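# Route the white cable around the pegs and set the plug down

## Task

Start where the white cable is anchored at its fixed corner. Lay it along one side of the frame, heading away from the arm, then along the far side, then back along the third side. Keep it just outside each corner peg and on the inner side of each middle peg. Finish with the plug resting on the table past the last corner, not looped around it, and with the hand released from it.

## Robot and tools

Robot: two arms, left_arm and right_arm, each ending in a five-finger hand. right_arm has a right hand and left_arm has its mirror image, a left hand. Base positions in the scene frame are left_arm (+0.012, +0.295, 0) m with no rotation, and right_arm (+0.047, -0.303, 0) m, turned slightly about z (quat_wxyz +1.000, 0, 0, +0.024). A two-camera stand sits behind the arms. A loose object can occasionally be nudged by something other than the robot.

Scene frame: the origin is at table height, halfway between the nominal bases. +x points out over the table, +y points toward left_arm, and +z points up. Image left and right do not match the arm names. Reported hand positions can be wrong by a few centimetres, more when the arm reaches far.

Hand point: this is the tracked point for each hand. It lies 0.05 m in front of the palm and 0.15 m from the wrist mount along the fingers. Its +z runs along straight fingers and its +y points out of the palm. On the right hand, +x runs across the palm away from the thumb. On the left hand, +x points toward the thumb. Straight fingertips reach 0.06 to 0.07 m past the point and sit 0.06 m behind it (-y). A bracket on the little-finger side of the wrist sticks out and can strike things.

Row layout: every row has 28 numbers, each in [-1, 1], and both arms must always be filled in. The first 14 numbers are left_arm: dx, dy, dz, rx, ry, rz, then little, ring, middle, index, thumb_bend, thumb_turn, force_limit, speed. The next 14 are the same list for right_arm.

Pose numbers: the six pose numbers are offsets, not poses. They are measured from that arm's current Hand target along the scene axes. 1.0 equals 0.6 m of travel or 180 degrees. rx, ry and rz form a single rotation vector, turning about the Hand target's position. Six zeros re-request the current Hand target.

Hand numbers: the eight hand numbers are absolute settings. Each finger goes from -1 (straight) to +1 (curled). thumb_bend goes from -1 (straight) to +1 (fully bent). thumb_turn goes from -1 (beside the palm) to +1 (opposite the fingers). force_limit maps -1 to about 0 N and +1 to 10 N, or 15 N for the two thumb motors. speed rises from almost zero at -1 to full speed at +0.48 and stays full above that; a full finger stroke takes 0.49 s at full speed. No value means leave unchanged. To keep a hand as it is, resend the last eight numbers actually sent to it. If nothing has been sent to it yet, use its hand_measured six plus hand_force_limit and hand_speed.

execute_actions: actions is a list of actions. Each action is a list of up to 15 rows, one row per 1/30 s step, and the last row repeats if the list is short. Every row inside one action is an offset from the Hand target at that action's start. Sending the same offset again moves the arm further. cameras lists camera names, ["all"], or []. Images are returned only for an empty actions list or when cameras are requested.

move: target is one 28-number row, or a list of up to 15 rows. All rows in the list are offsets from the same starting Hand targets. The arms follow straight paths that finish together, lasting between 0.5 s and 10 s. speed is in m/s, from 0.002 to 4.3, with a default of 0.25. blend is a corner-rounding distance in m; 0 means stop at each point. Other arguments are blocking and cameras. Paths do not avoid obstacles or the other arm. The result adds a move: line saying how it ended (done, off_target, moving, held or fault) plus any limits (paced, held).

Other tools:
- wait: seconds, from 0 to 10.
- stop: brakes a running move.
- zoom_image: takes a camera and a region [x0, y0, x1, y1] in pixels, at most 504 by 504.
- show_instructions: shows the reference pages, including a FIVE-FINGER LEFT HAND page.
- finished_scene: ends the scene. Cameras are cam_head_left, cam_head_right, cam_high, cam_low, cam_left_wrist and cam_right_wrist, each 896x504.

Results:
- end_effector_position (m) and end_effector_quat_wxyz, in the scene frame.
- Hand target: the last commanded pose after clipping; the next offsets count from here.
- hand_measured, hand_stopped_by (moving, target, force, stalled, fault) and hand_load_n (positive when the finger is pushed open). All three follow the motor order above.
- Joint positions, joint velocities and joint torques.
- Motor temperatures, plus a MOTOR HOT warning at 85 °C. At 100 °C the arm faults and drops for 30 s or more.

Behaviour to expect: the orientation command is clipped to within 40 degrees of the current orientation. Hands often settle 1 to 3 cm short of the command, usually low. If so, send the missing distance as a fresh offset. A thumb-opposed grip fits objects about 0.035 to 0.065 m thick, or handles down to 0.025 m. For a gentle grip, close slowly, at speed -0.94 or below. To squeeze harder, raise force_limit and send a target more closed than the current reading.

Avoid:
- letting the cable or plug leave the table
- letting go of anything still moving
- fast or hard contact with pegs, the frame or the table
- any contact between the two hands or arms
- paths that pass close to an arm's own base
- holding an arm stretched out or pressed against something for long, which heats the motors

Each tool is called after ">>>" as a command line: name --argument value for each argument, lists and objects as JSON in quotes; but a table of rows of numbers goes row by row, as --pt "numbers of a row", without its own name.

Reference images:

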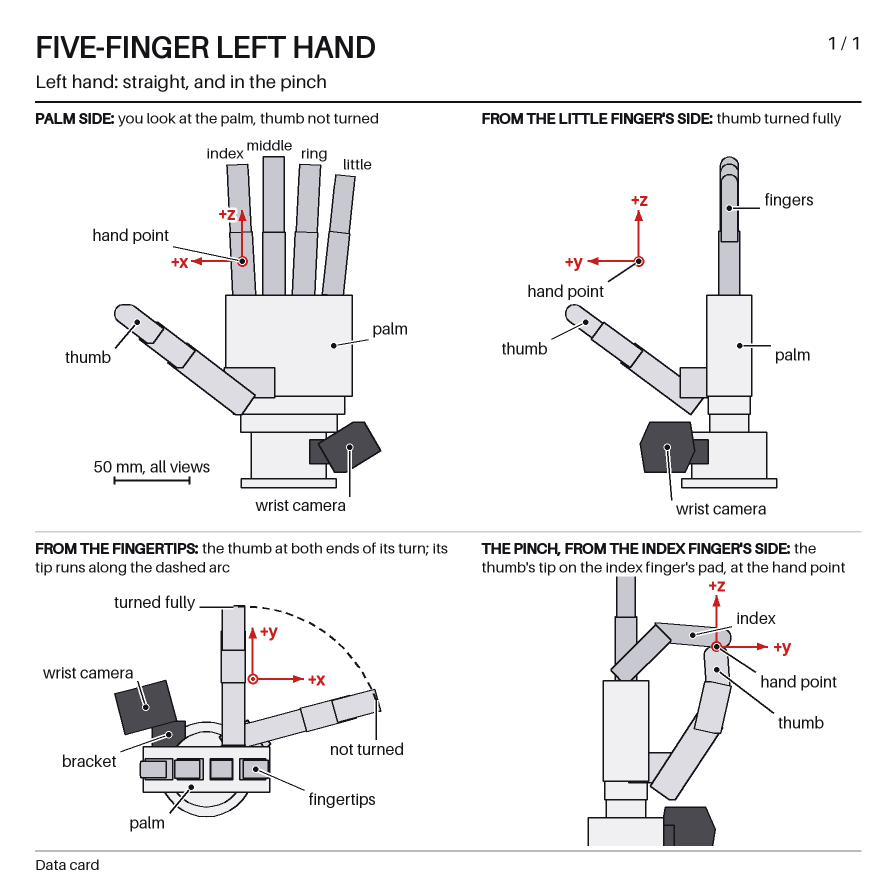

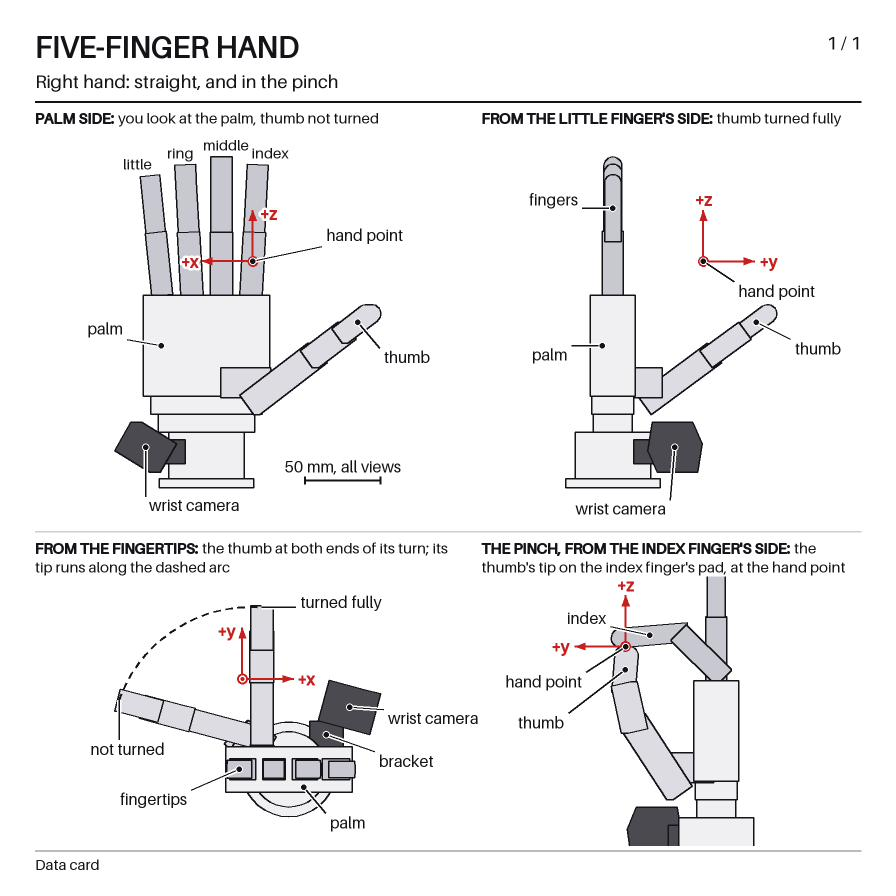

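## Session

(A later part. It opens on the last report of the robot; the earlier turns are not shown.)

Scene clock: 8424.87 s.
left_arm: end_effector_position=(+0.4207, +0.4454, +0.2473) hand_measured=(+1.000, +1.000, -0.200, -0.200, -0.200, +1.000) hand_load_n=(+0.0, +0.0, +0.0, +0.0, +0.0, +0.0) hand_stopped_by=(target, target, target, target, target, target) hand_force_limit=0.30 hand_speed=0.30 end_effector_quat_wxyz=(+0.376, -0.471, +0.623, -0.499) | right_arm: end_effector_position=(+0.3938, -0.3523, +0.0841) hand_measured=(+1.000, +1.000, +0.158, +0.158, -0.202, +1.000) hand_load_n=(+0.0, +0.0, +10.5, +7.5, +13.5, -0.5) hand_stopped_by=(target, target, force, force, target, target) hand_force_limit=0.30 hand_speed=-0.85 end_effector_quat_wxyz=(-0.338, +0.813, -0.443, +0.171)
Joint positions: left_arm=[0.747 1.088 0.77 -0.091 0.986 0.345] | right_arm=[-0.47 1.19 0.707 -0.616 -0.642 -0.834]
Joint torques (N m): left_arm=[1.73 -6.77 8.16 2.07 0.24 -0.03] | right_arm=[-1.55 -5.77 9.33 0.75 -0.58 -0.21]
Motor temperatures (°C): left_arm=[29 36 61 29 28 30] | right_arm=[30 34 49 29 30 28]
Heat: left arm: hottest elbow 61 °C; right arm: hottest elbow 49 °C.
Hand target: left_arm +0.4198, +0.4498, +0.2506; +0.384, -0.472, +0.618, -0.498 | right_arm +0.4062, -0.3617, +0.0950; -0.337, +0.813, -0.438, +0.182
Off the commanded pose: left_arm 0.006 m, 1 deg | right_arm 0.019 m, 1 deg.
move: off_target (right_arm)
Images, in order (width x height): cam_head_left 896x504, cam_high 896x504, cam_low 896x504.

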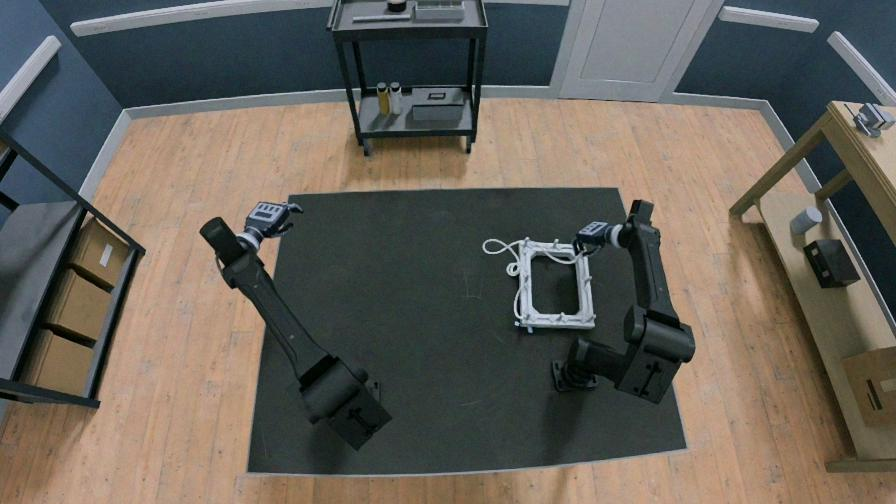

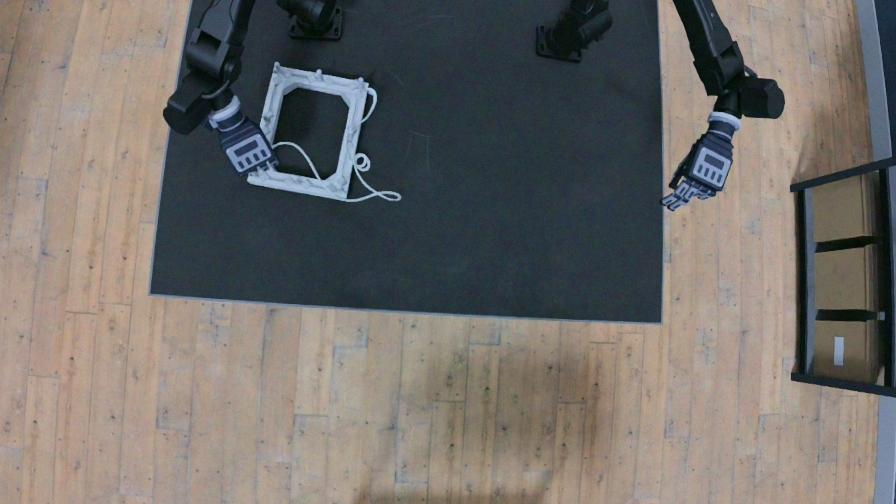

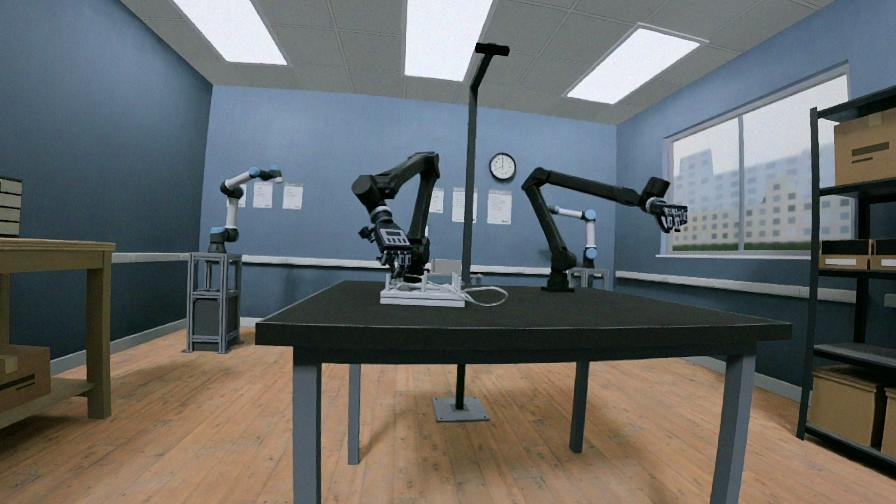

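>>> move --pt "0 0 0 0 0 0 1 1 -0.2 -0.2 -0.2 1 0.3 0.3 0.08 0.005 0.018 0 0 0.08 1 1 0.5 0.55 -0.2 1 0.3 -0.85" --pt "0 0 0 0 0 0 1 1 -0.2 -0.2 -0.2 1 0.3 0.3 0.17 -0.01 0.01 0 0 0.16 1 1 0.5 0.55 -0.2 1 0.3 -0.85" --speed 0.12 --blend 0.02 --cameras '["cam_high","cam_head_left","cam_low"]'

>>> zoom_image --camera "cam_high" --region '[240, 60, 460, 240]'

>>> zoom_image --camera "cam_low" --region '[370, 230, 530, 320]'

>>> zoom_image --camera "cam_head_left" --region '[440, 180, 620, 320]'

Scene clock: 8442.97 s.
left_arm: end_effector_position=(+0.4207, +0.4454, +0.2473) hand_measured=(+1.000, +1.000, -0.200, -0.200, -0.200, +1.000) hand_load_n=(+0.0, +0.0, +0.0, +0.0, +0.0, +0.0) hand_stopped_by=(target, target, target, target, target, target) hand_force_limit=0.30 hand_speed=0.30 end_effector_quat_wxyz=(+0.376, -0.471, +0.623, -0.499) | right_arm: end_effector_position=(+0.4946, -0.3664, +0.0954) hand_measured=(+1.000, +1.000, +0.158, +0.158, -0.202, +1.000) hand_load_n=(+0.0, +0.0, +10.5, +7.5, +14.0, -0.5) hand_stopped_by=(target, target, force, force, target, target) hand_force_limit=0.30 hand_speed=-0.85 end_effector_quat_wxyz=(-0.372, +0.894, -0.234, +0.086)
Joint positions: left_arm=[0.747 1.088 0.77 -0.091 0.986 0.345] | right_arm=[-0.408 1.612 1.186 -1.022 -0.776 -1.367]
Joint torques (N m): left_arm=[1.73 -6.83 8.14 2.07 0.23 -0.03] | right_arm=[0.85 -11.34 9.11 0.06 -0.75 -0.21]
Motor temperatures (°C): left_arm=[29 36 61 29 28 30] | right_arm=[30 34 51 29 30 28]
Heat: left arm: hottest elbow 61 °C; right arm: hottest elbow 51 °C.
Hand target: left_arm +0.4198, +0.4498, +0.2506; +0.384, -0.472, +0.618, -0.498 | right_arm +0.5081, -0.3677, +0.1009; -0.372, +0.896, -0.223, +0.092
Off the commanded pose: left_arm 0.006 m, 1 deg | right_arm 0.015 m, 2 deg.
move: off_target (right_arm)
Images, in order (width x height): cam_head_left 896x504, cam_high 896x504, cam_low 896x504.

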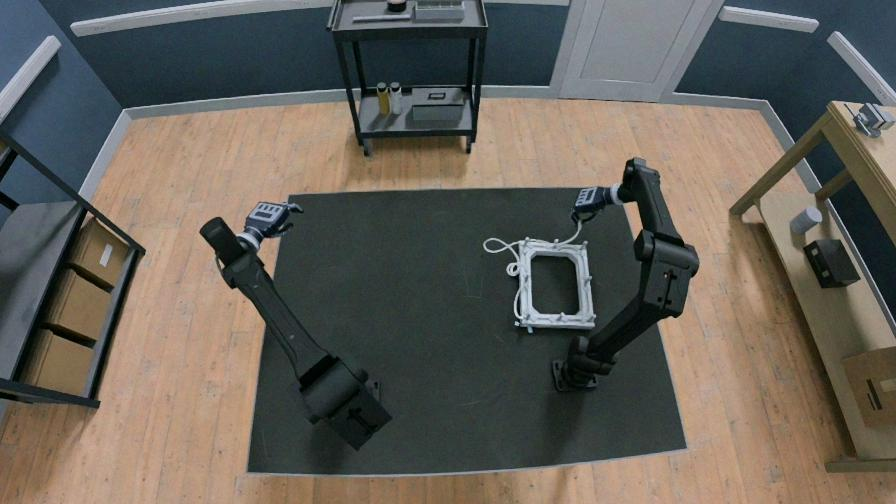

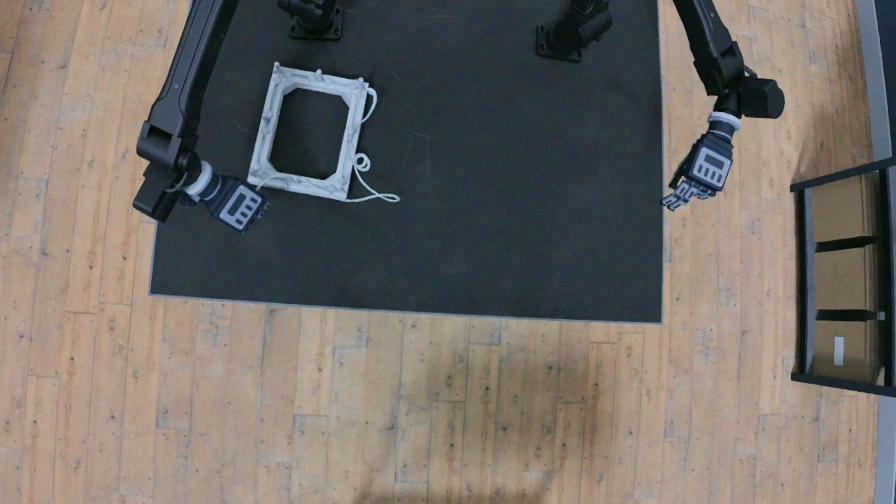

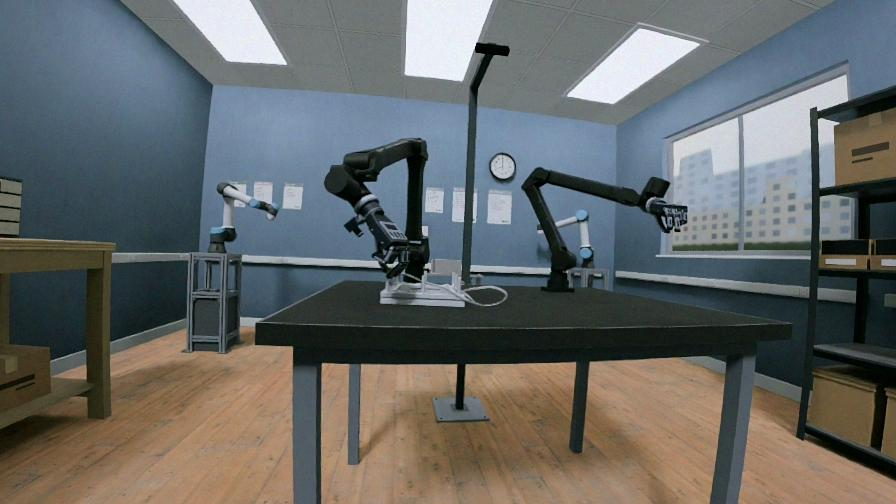

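Scaled by 2.291 from the camera's 896x504 image, which has a finer 1280x720 frame.

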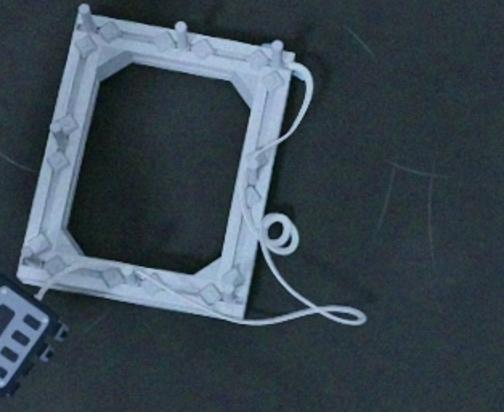

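Scaled by 3.150 from the camera's 896x504 image, which has a finer 1280x720 frame.

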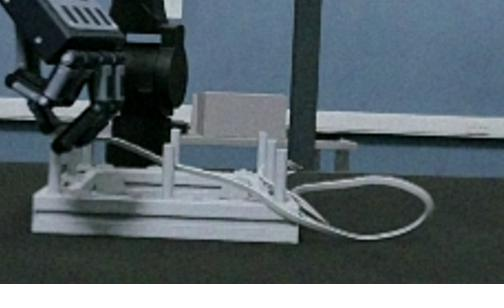

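Scaled by 2.800 from the camera's 896x504 image, which has a finer 1280x720 frame.

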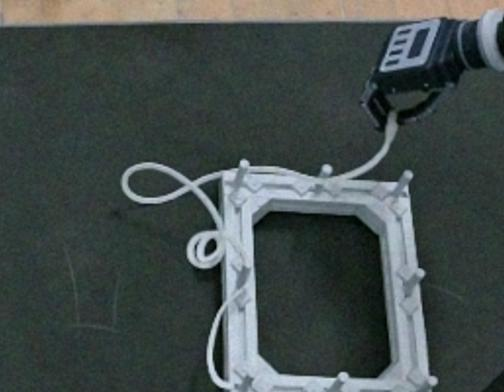

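>>> move --target '[0,0,0,0,0,0,1,1,-0.2,-0.2,-0.2,1,0.3,0.3, 0.153,-0.153,-0.025,0,0,0,1,1,0.5,0.55,-0.2,1,0.3,-0.85]' --speed 0.12 --cameras '["cam_high","cam_head_left","cam_low"]'

>>> zoom_image --camera "cam_high" --region '[240, 60, 460, 240]'

>>> zoom_image --camera "cam_low" --region '[370, 230, 530, 320]'

>>> zoom_image --camera "cam_head_left" --region '[440, 180, 620, 320]'

Scene clock: 8474.47 s.
left_arm: end_effector_position=(+0.4207, +0.4454, +0.2473) hand_measured=(+1.000, +1.000, -0.200, -0.200, -0.200, +1.000) hand_load_n=(+0.0, +0.0, +0.0, +0.0, +0.0, +0.0) hand_stopped_by=(target, target, target, target, target, target) hand_force_limit=0.30 hand_speed=0.30 end_effector_quat_wxyz=(+0.376, -0.471, +0.623, -0.499) | right_arm: end_effector_position=(+0.5896, -0.4501, +0.0838) hand_measured=(+1.000, +1.000, +0.158, +0.158, -0.202, +1.000) hand_load_n=(+0.0, +0.5, +10.5, +8.0, +14.0, -0.5) hand_stopped_by=(target, target, force, force, target, target) hand_force_limit=0.30 hand_speed=-0.85 end_effector_quat_wxyz=(-0.373, +0.896, -0.227, +0.084)
Joint positions: left_arm=[0.747 1.088 0.77 -0.091 0.986 0.345] | right_arm=[-0.485 1.933 1.604 -1.208 -0.784 -1.496]
Joint torques (N m): left_arm=[1.73 -6.83 8.16 2.06 0.24 -0.03] | right_arm=[-1.2 -16.97 9.28 -0.13 -0.68 -0.14]
Motor temperatures (°C): left_arm=[29 36 61 29 28 30] | right_arm=[30 35 51 29 31 28]
Heat: left arm: hottest elbow 61 °C; right arm: hottest elbow 51 °C.
Hand target: left_arm +0.4198, +0.4498, +0.2506; +0.384, -0.472, +0.618, -0.498 | right_arm +0.6000, -0.4593, +0.0859; -0.372, +0.896, -0.222, +0.092
Off the commanded pose: left_arm 0.006 m, 1 deg | right_arm 0.014 m, 1 deg.
move: off_target (right_arm)
Images, in order (width x height): cam_head_left 896x504, cam_high 896x504, cam_low 896x504.

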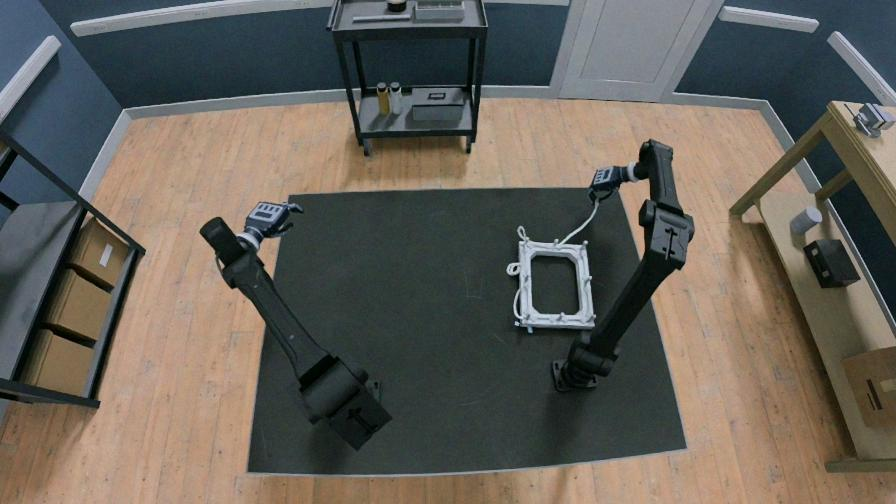

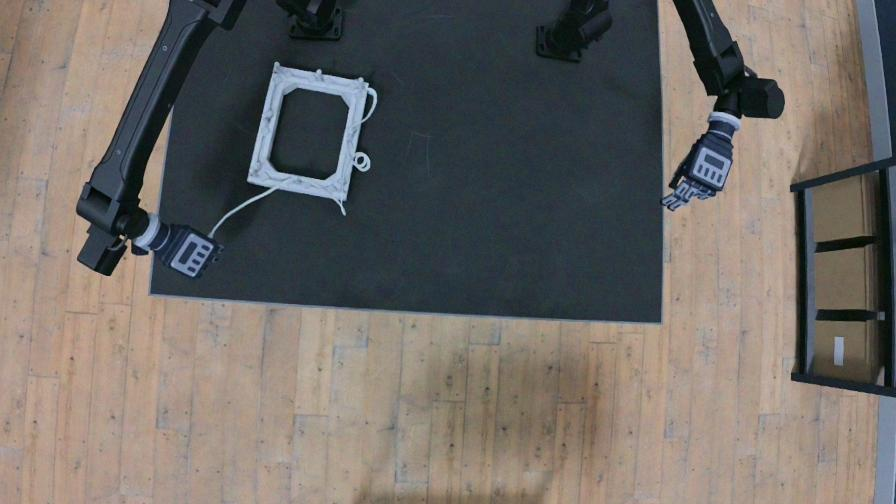

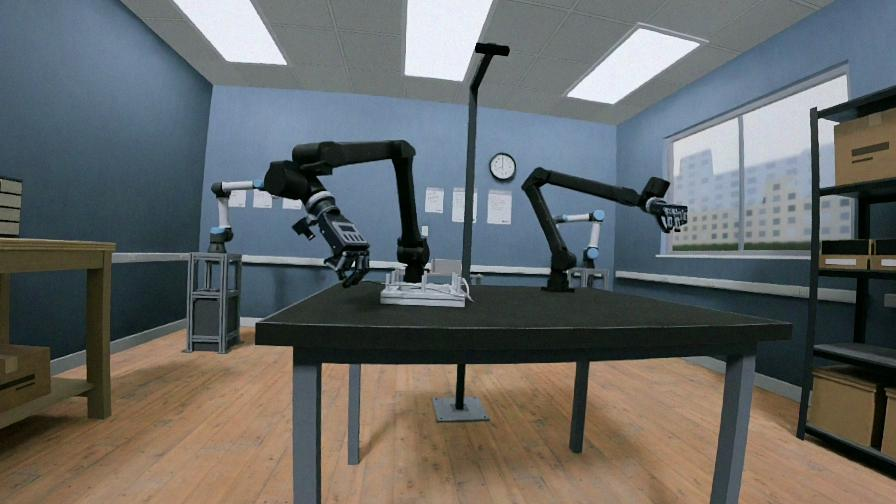

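Scaled by 2.291 from the camera's 896x504 image, which has a finer 1280x720 frame.

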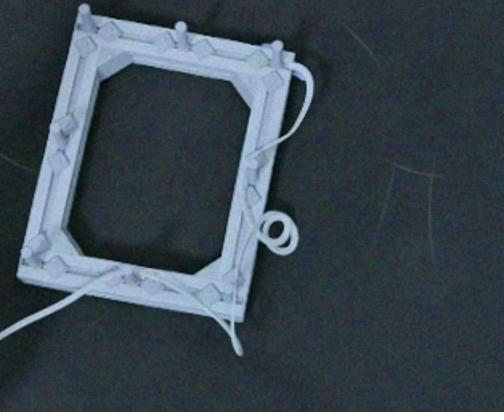

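Scaled by 3.150 from the camera's 896x504 image, which has a finer 1280x720 frame.

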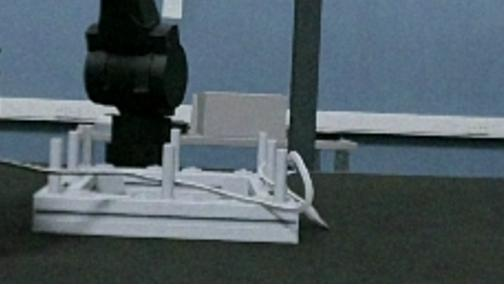

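Scaled by 2.800 from the camera's 896x504 image, which has a finer 1280x720 frame.

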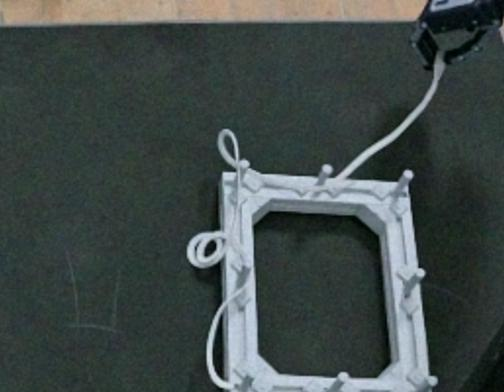

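>>> zoom_image --camera "cam_low" --region '[425, 260, 485, 315]'

>>> zoom_image --camera "cam_high" --region '[320, 130, 380, 220]'

>>> zoom_image --camera "cam_head_left" --region '[500, 215, 570, 285]'

Scaled by 8.400 from the camera's 896x504 image, which has a finer 1280x720 frame.

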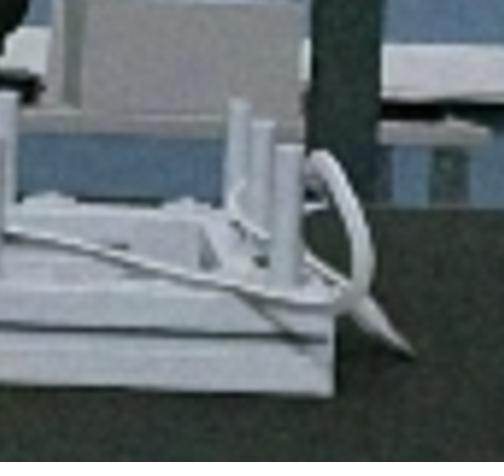

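Scaled by 5.600 from the camera's 896x504 image, which has a finer 1280x720 frame.

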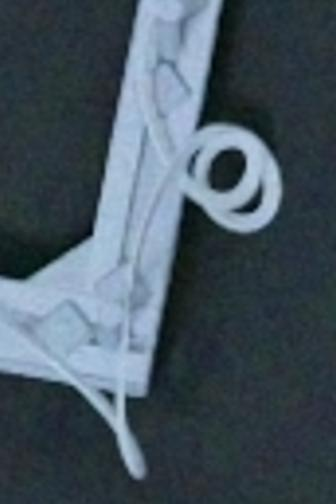

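Scaled by 7.200 from the camera's 896x504 image, which has a finer 1280x720 frame.

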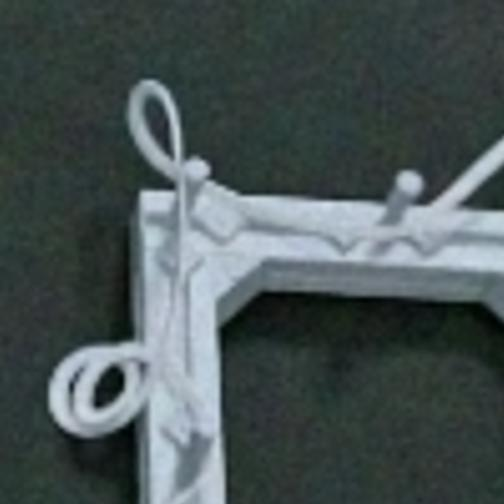

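>>> move --target '[0,0,0,0,0,0,1,1,-0.2,-0.2,-0.2,1,0.3,0.3, 0.09,-0.085,-0.01,0,0,0,1,1,0.5,0.55,-0.2,1,0.3,-0.85]' --speed 0.1 --cameras '["cam_high","cam_head_left","cam_low"]'

>>> zoom_image --camera "cam_high" --region '[240, 60, 460, 240]'

>>> zoom_image --camera "cam_low" --region '[370, 250, 490, 320]'

>>> zoom_image --camera "cam_head_left" --region '[480, 200, 620, 310]'

Scene clock: 8501.67 s.
left_arm: end_effector_position=(+0.4207, +0.4454, +0.2473) hand_measured=(+1.000, +1.000, -0.200, -0.200, -0.200, +1.000) hand_load_n=(+0.0, +0.0, +0.0, +0.0, +0.0, +0.0) hand_stopped_by=(target, target, target, target, target, target) hand_force_limit=0.30 hand_speed=0.30 end_effector_quat_wxyz=(+0.376, -0.471, +0.623, -0.499) | right_arm: end_effector_position=(+0.6453, -0.5011, +0.0809) hand_measured=(+1.000, +1.000, +0.158, +0.158, -0.202, +1.000) hand_load_n=(+0.0, +0.0, +10.5, +8.0, +13.5, -0.5) hand_stopped_by=(target, target, force, force, target, target) hand_force_limit=0.30 hand_speed=-0.85 end_effector_quat_wxyz=(-0.373, +0.896, -0.227, +0.085)
Joint positions: left_arm=[0.747 1.088 0.77 -0.091 0.986 0.345] | right_arm=[-0.519 2.135 1.925 -1.358 -0.785 -1.544]
Joint torques (N m): left_arm=[1.73 -6.83 8.14 2.06 0.23 -0.03] | right_arm=[-0.5 -18.67 9.69 -0.17 -0.68 -0.24]
Motor temperatures (°C): left_arm=[29 36 61 29 28 30] | right_arm=[30 35 54 29 31 28]
Heat: left arm: hottest elbow 61 °C; right arm: hottest elbow 54 °C.
Hand target: left_arm +0.4198, +0.4498, +0.2506; +0.384, -0.472, +0.618, -0.498 | right_arm +0.6540, -0.5104, +0.0801; -0.372, +0.897, -0.222, +0.092
Off the commanded pose: left_arm 0.006 m, 1 deg | right_arm 0.013 m, 1 deg.
move: off_target (right_arm)
Images, in order (width x height): cam_head_left 896x504, cam_high 896x504, cam_low 896x504.

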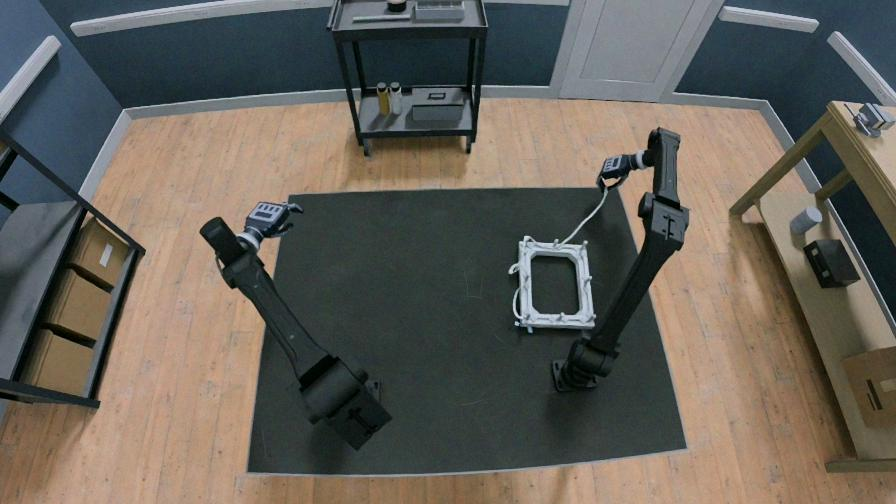

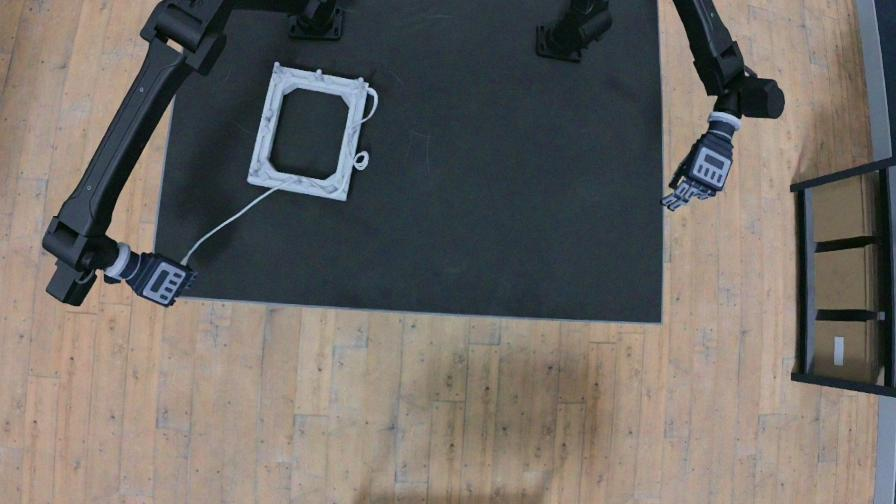

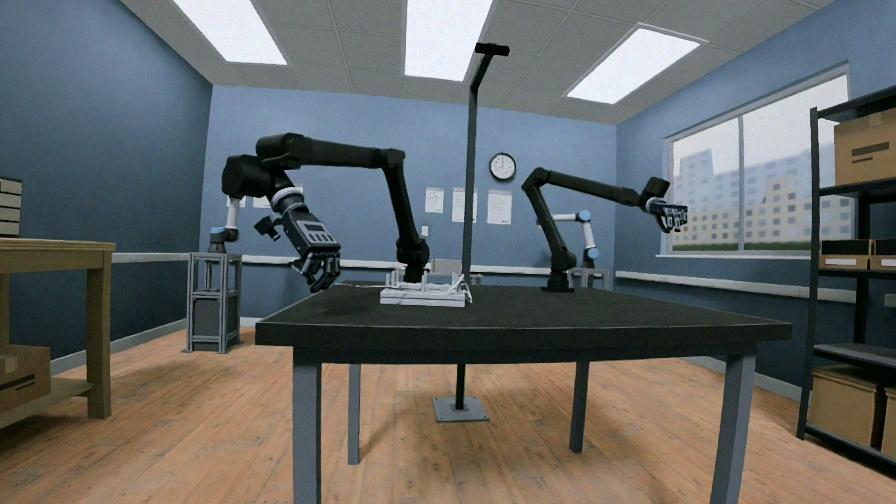

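Scaled by 2.291 from the camera's 896x504 image, which has a finer 1280x720 frame.

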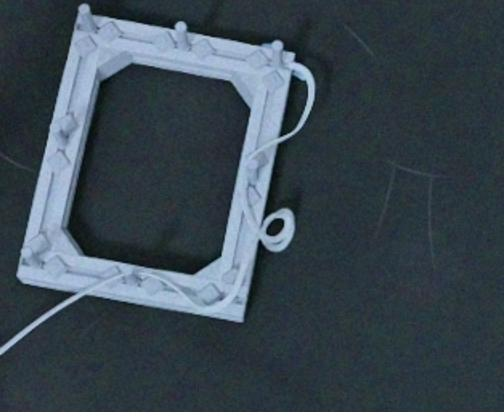

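Scaled by 4.200 from the camera's 896x504 image, which has a finer 1280x720 frame.

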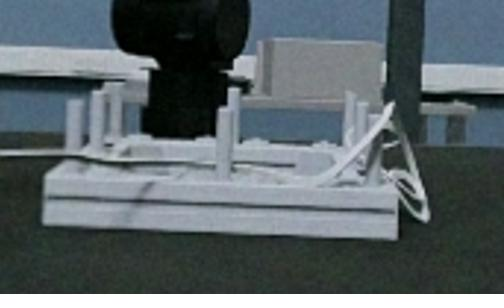

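Scaled by 3.600 from the camera's 896x504 image, which has a finer 1280x720 frame.

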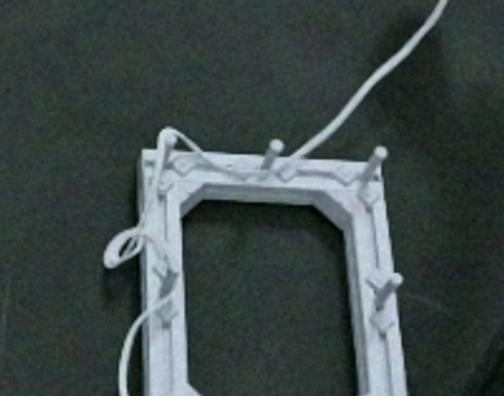

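>>> zoom_image --camera "cam_low" --region '[440, 265, 480, 310]'

>>> zoom_image --camera "cam_head_left" --region '[505, 225, 565, 280]'

>>> zoom_image --camera "cam_high" --region '[320, 150, 370, 210]'

Scaled by 11.200 from the camera's 896x504 image, which has a finer 1280x720 frame.

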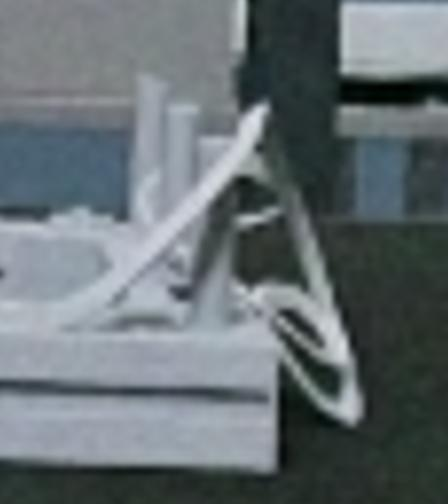

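Scaled by 8.400 from the camera's 896x504 image, which has a finer 1280x720 frame.

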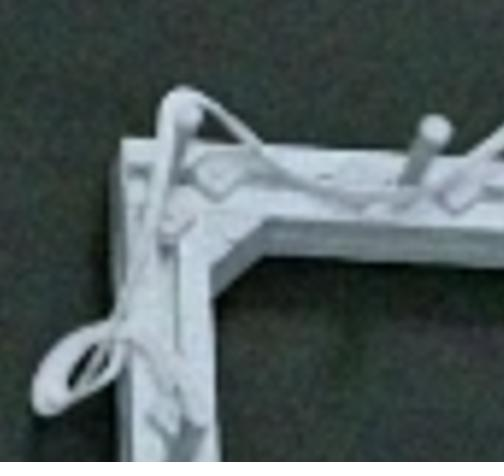

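Scaled by 8.400 from the camera's 896x504 image, which has a finer 1280x720 frame.

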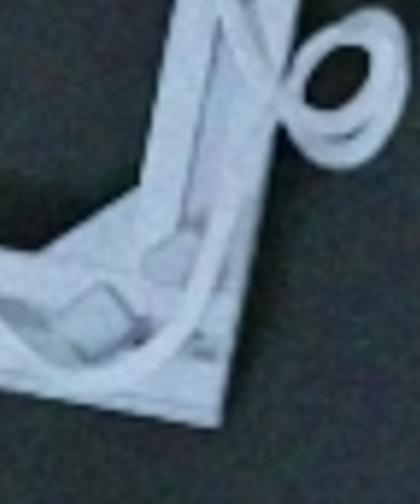

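>>> move --target '[0,0,0,0,0,0,1,1,-0.2,-0.2,-0.2,1,0.3,0.3, -0.07,0.07,0.0,0,0,0,1,1,0.5,0.55,-0.2,1,0.3,-0.85]' --speed 0.15 --cameras '["cam_high","cam_head_left","cam_low"]'

>>> zoom_image --camera "cam_high" --region '[320, 130, 380, 210]'

>>> zoom_image --camera "cam_low" --region '[440, 265, 480, 310]'

>>> zoom_image --camera "cam_head_left" --region '[490, 210, 570, 280]'

Scene clock: 8578.47 s.
left_arm: end_effector_position=(+0.4207, +0.4454, +0.2473) hand_measured=(+1.000, +1.000, -0.200, -0.200, -0.200, +1.000) hand_load_n=(+0.0, +0.0, +0.0, +0.0, +0.0, +0.0) hand_stopped_by=(target, target, target, target, target, target) hand_force_limit=0.30 hand_speed=0.30 end_effector_quat_wxyz=(+0.376, -0.471, +0.623, -0.499) | right_arm: end_effector_position=(+0.6099, -0.4722, +0.0812) hand_measured=(+1.000, +1.000, +0.158, +0.158, -0.202, +1.000) hand_load_n=(+0.0, +0.0, +10.5, +7.5, +14.0, -1.0) hand_stopped_by=(target, target, force, force, target, target) hand_force_limit=0.30 hand_speed=-0.85 end_effector_quat_wxyz=(-0.372, +0.897, -0.221, +0.092)
Joint positions: left_arm=[0.747 1.088 0.77 -0.091 0.986 0.345] | right_arm=[-0.503 1.999 1.702 -1.245 -0.785 -1.53]
Joint torques (N m): left_arm=[1.79 -6.83 8.16 2.07 0.24 -0.02] | right_arm=[-0.03 -18.67 6.28 0.81 -0.62 0.02]
Motor temperatures (°C): left_arm=[29 36 61 29 28 30] | right_arm=[30 41 55 28 31 28]
Heat: left arm: hottest elbow 61 °C; right arm: hottest elbow 55 °C.
Hand target: left_arm +0.4198, +0.4498, +0.2506; +0.384, -0.472, +0.618, -0.498 | right_arm +0.6120, -0.4685, +0.0800; -0.372, +0.897, -0.222, +0.092
Off the commanded pose: left_arm 0.006 m, 1 deg | right_arm 0.004 m, 0 deg.
move: done
Images, in order (width x height): cam_head_left 896x504, cam_high 896x504, cam_low 896x504.

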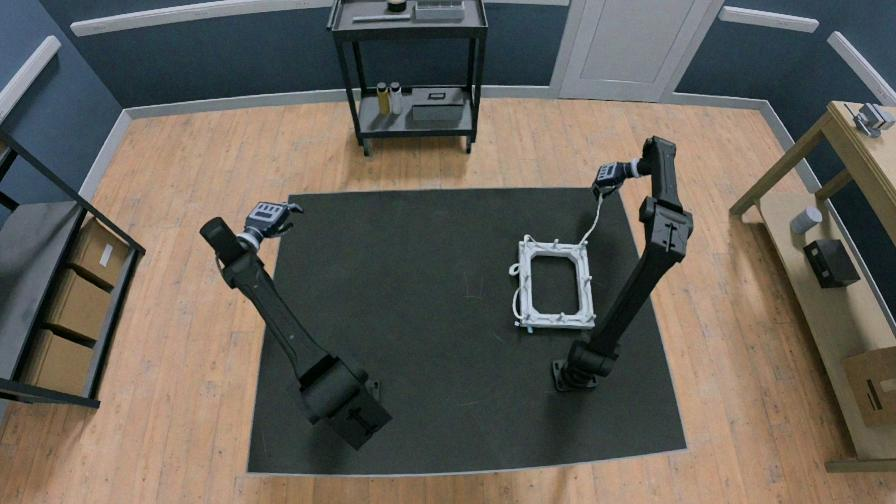

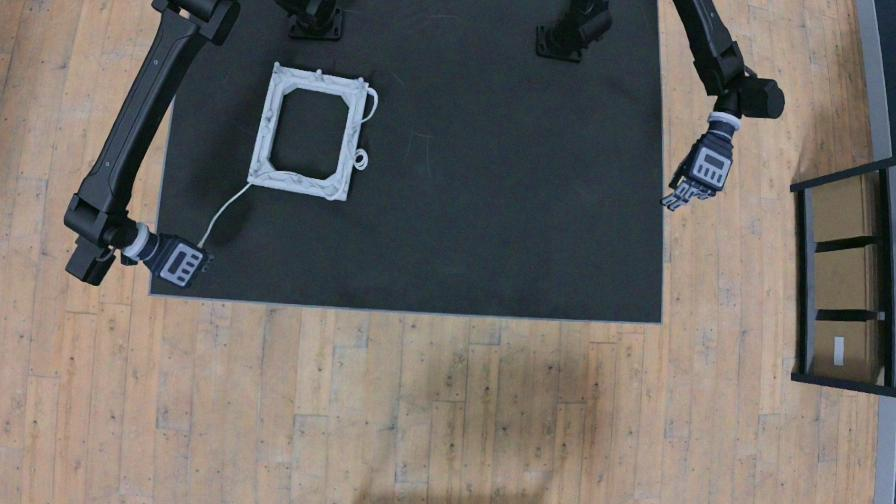

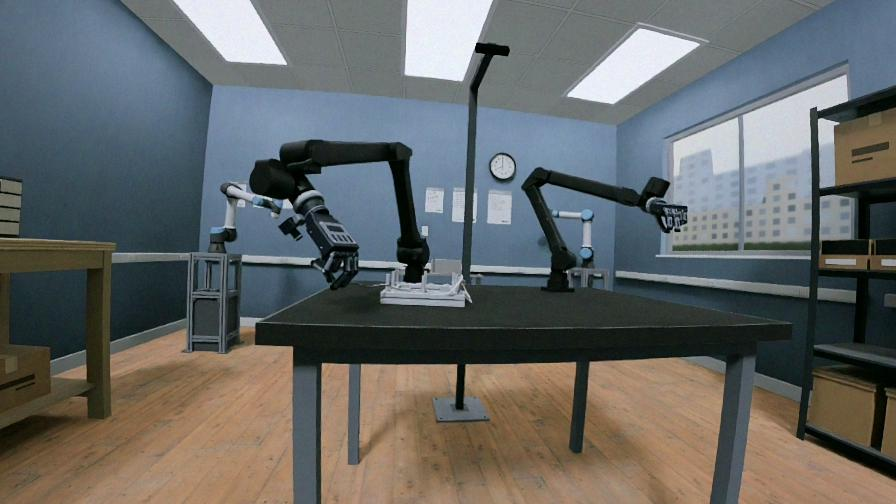

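Scaled by 6.300 from the camera's 896x504 image, which has a finer 1280x720 frame.

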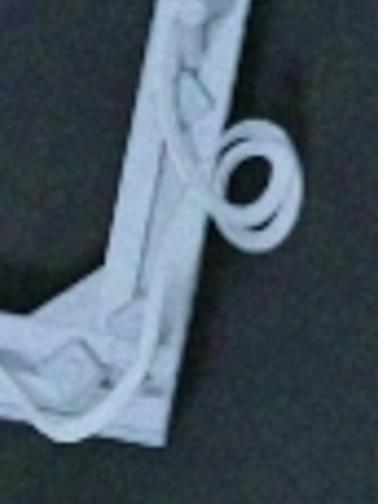

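Scaled by 11.200 from the camera's 896x504 image, which has a finer 1280x720 frame.

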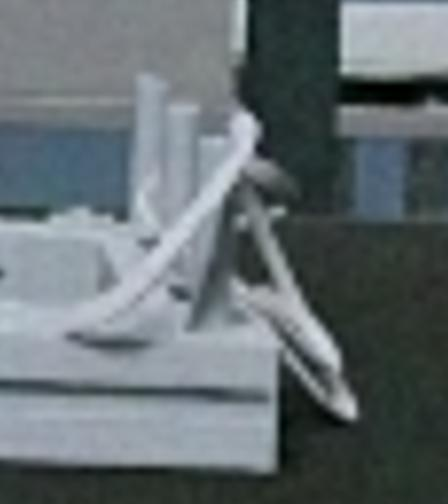

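Scaled by 6.300 from the camera's 896x504 image, which has a finer 1280x720 frame.

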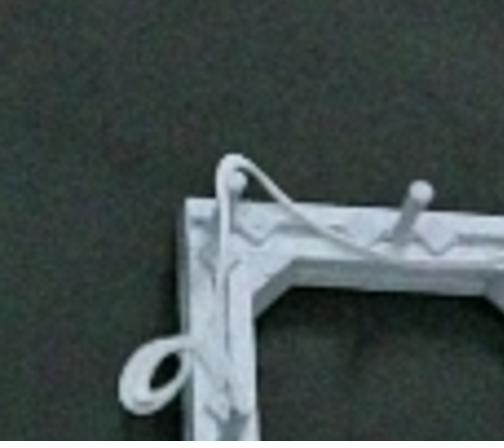

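>>> zoom_image --camera "cam_high" --region '[220, 150, 320, 230]'

>>> zoom_image --camera "cam_head_left" --region '[540, 190, 620, 260]'

>>> zoom_image --camera "cam_low" --region '[370, 260, 450, 315]'

Scaled by 5.040 from the camera's 896x504 image, which has a finer 1280x720 frame.

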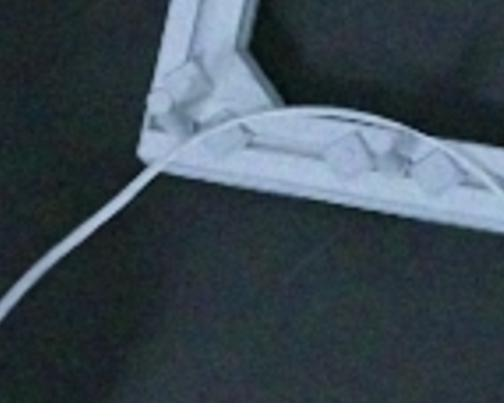

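Scaled by 6.300 from the camera's 896x504 image, which has a finer 1280x720 frame.

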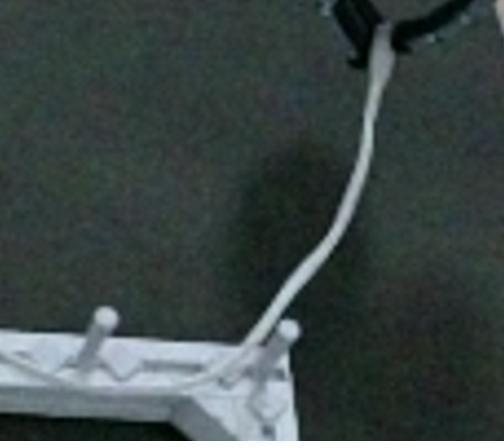

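Scaled by 6.300 from the camera's 896x504 image, which has a finer 1280x720 frame.

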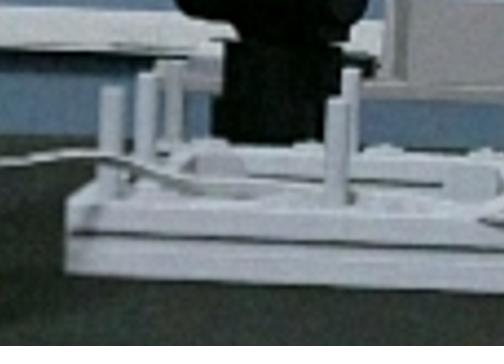

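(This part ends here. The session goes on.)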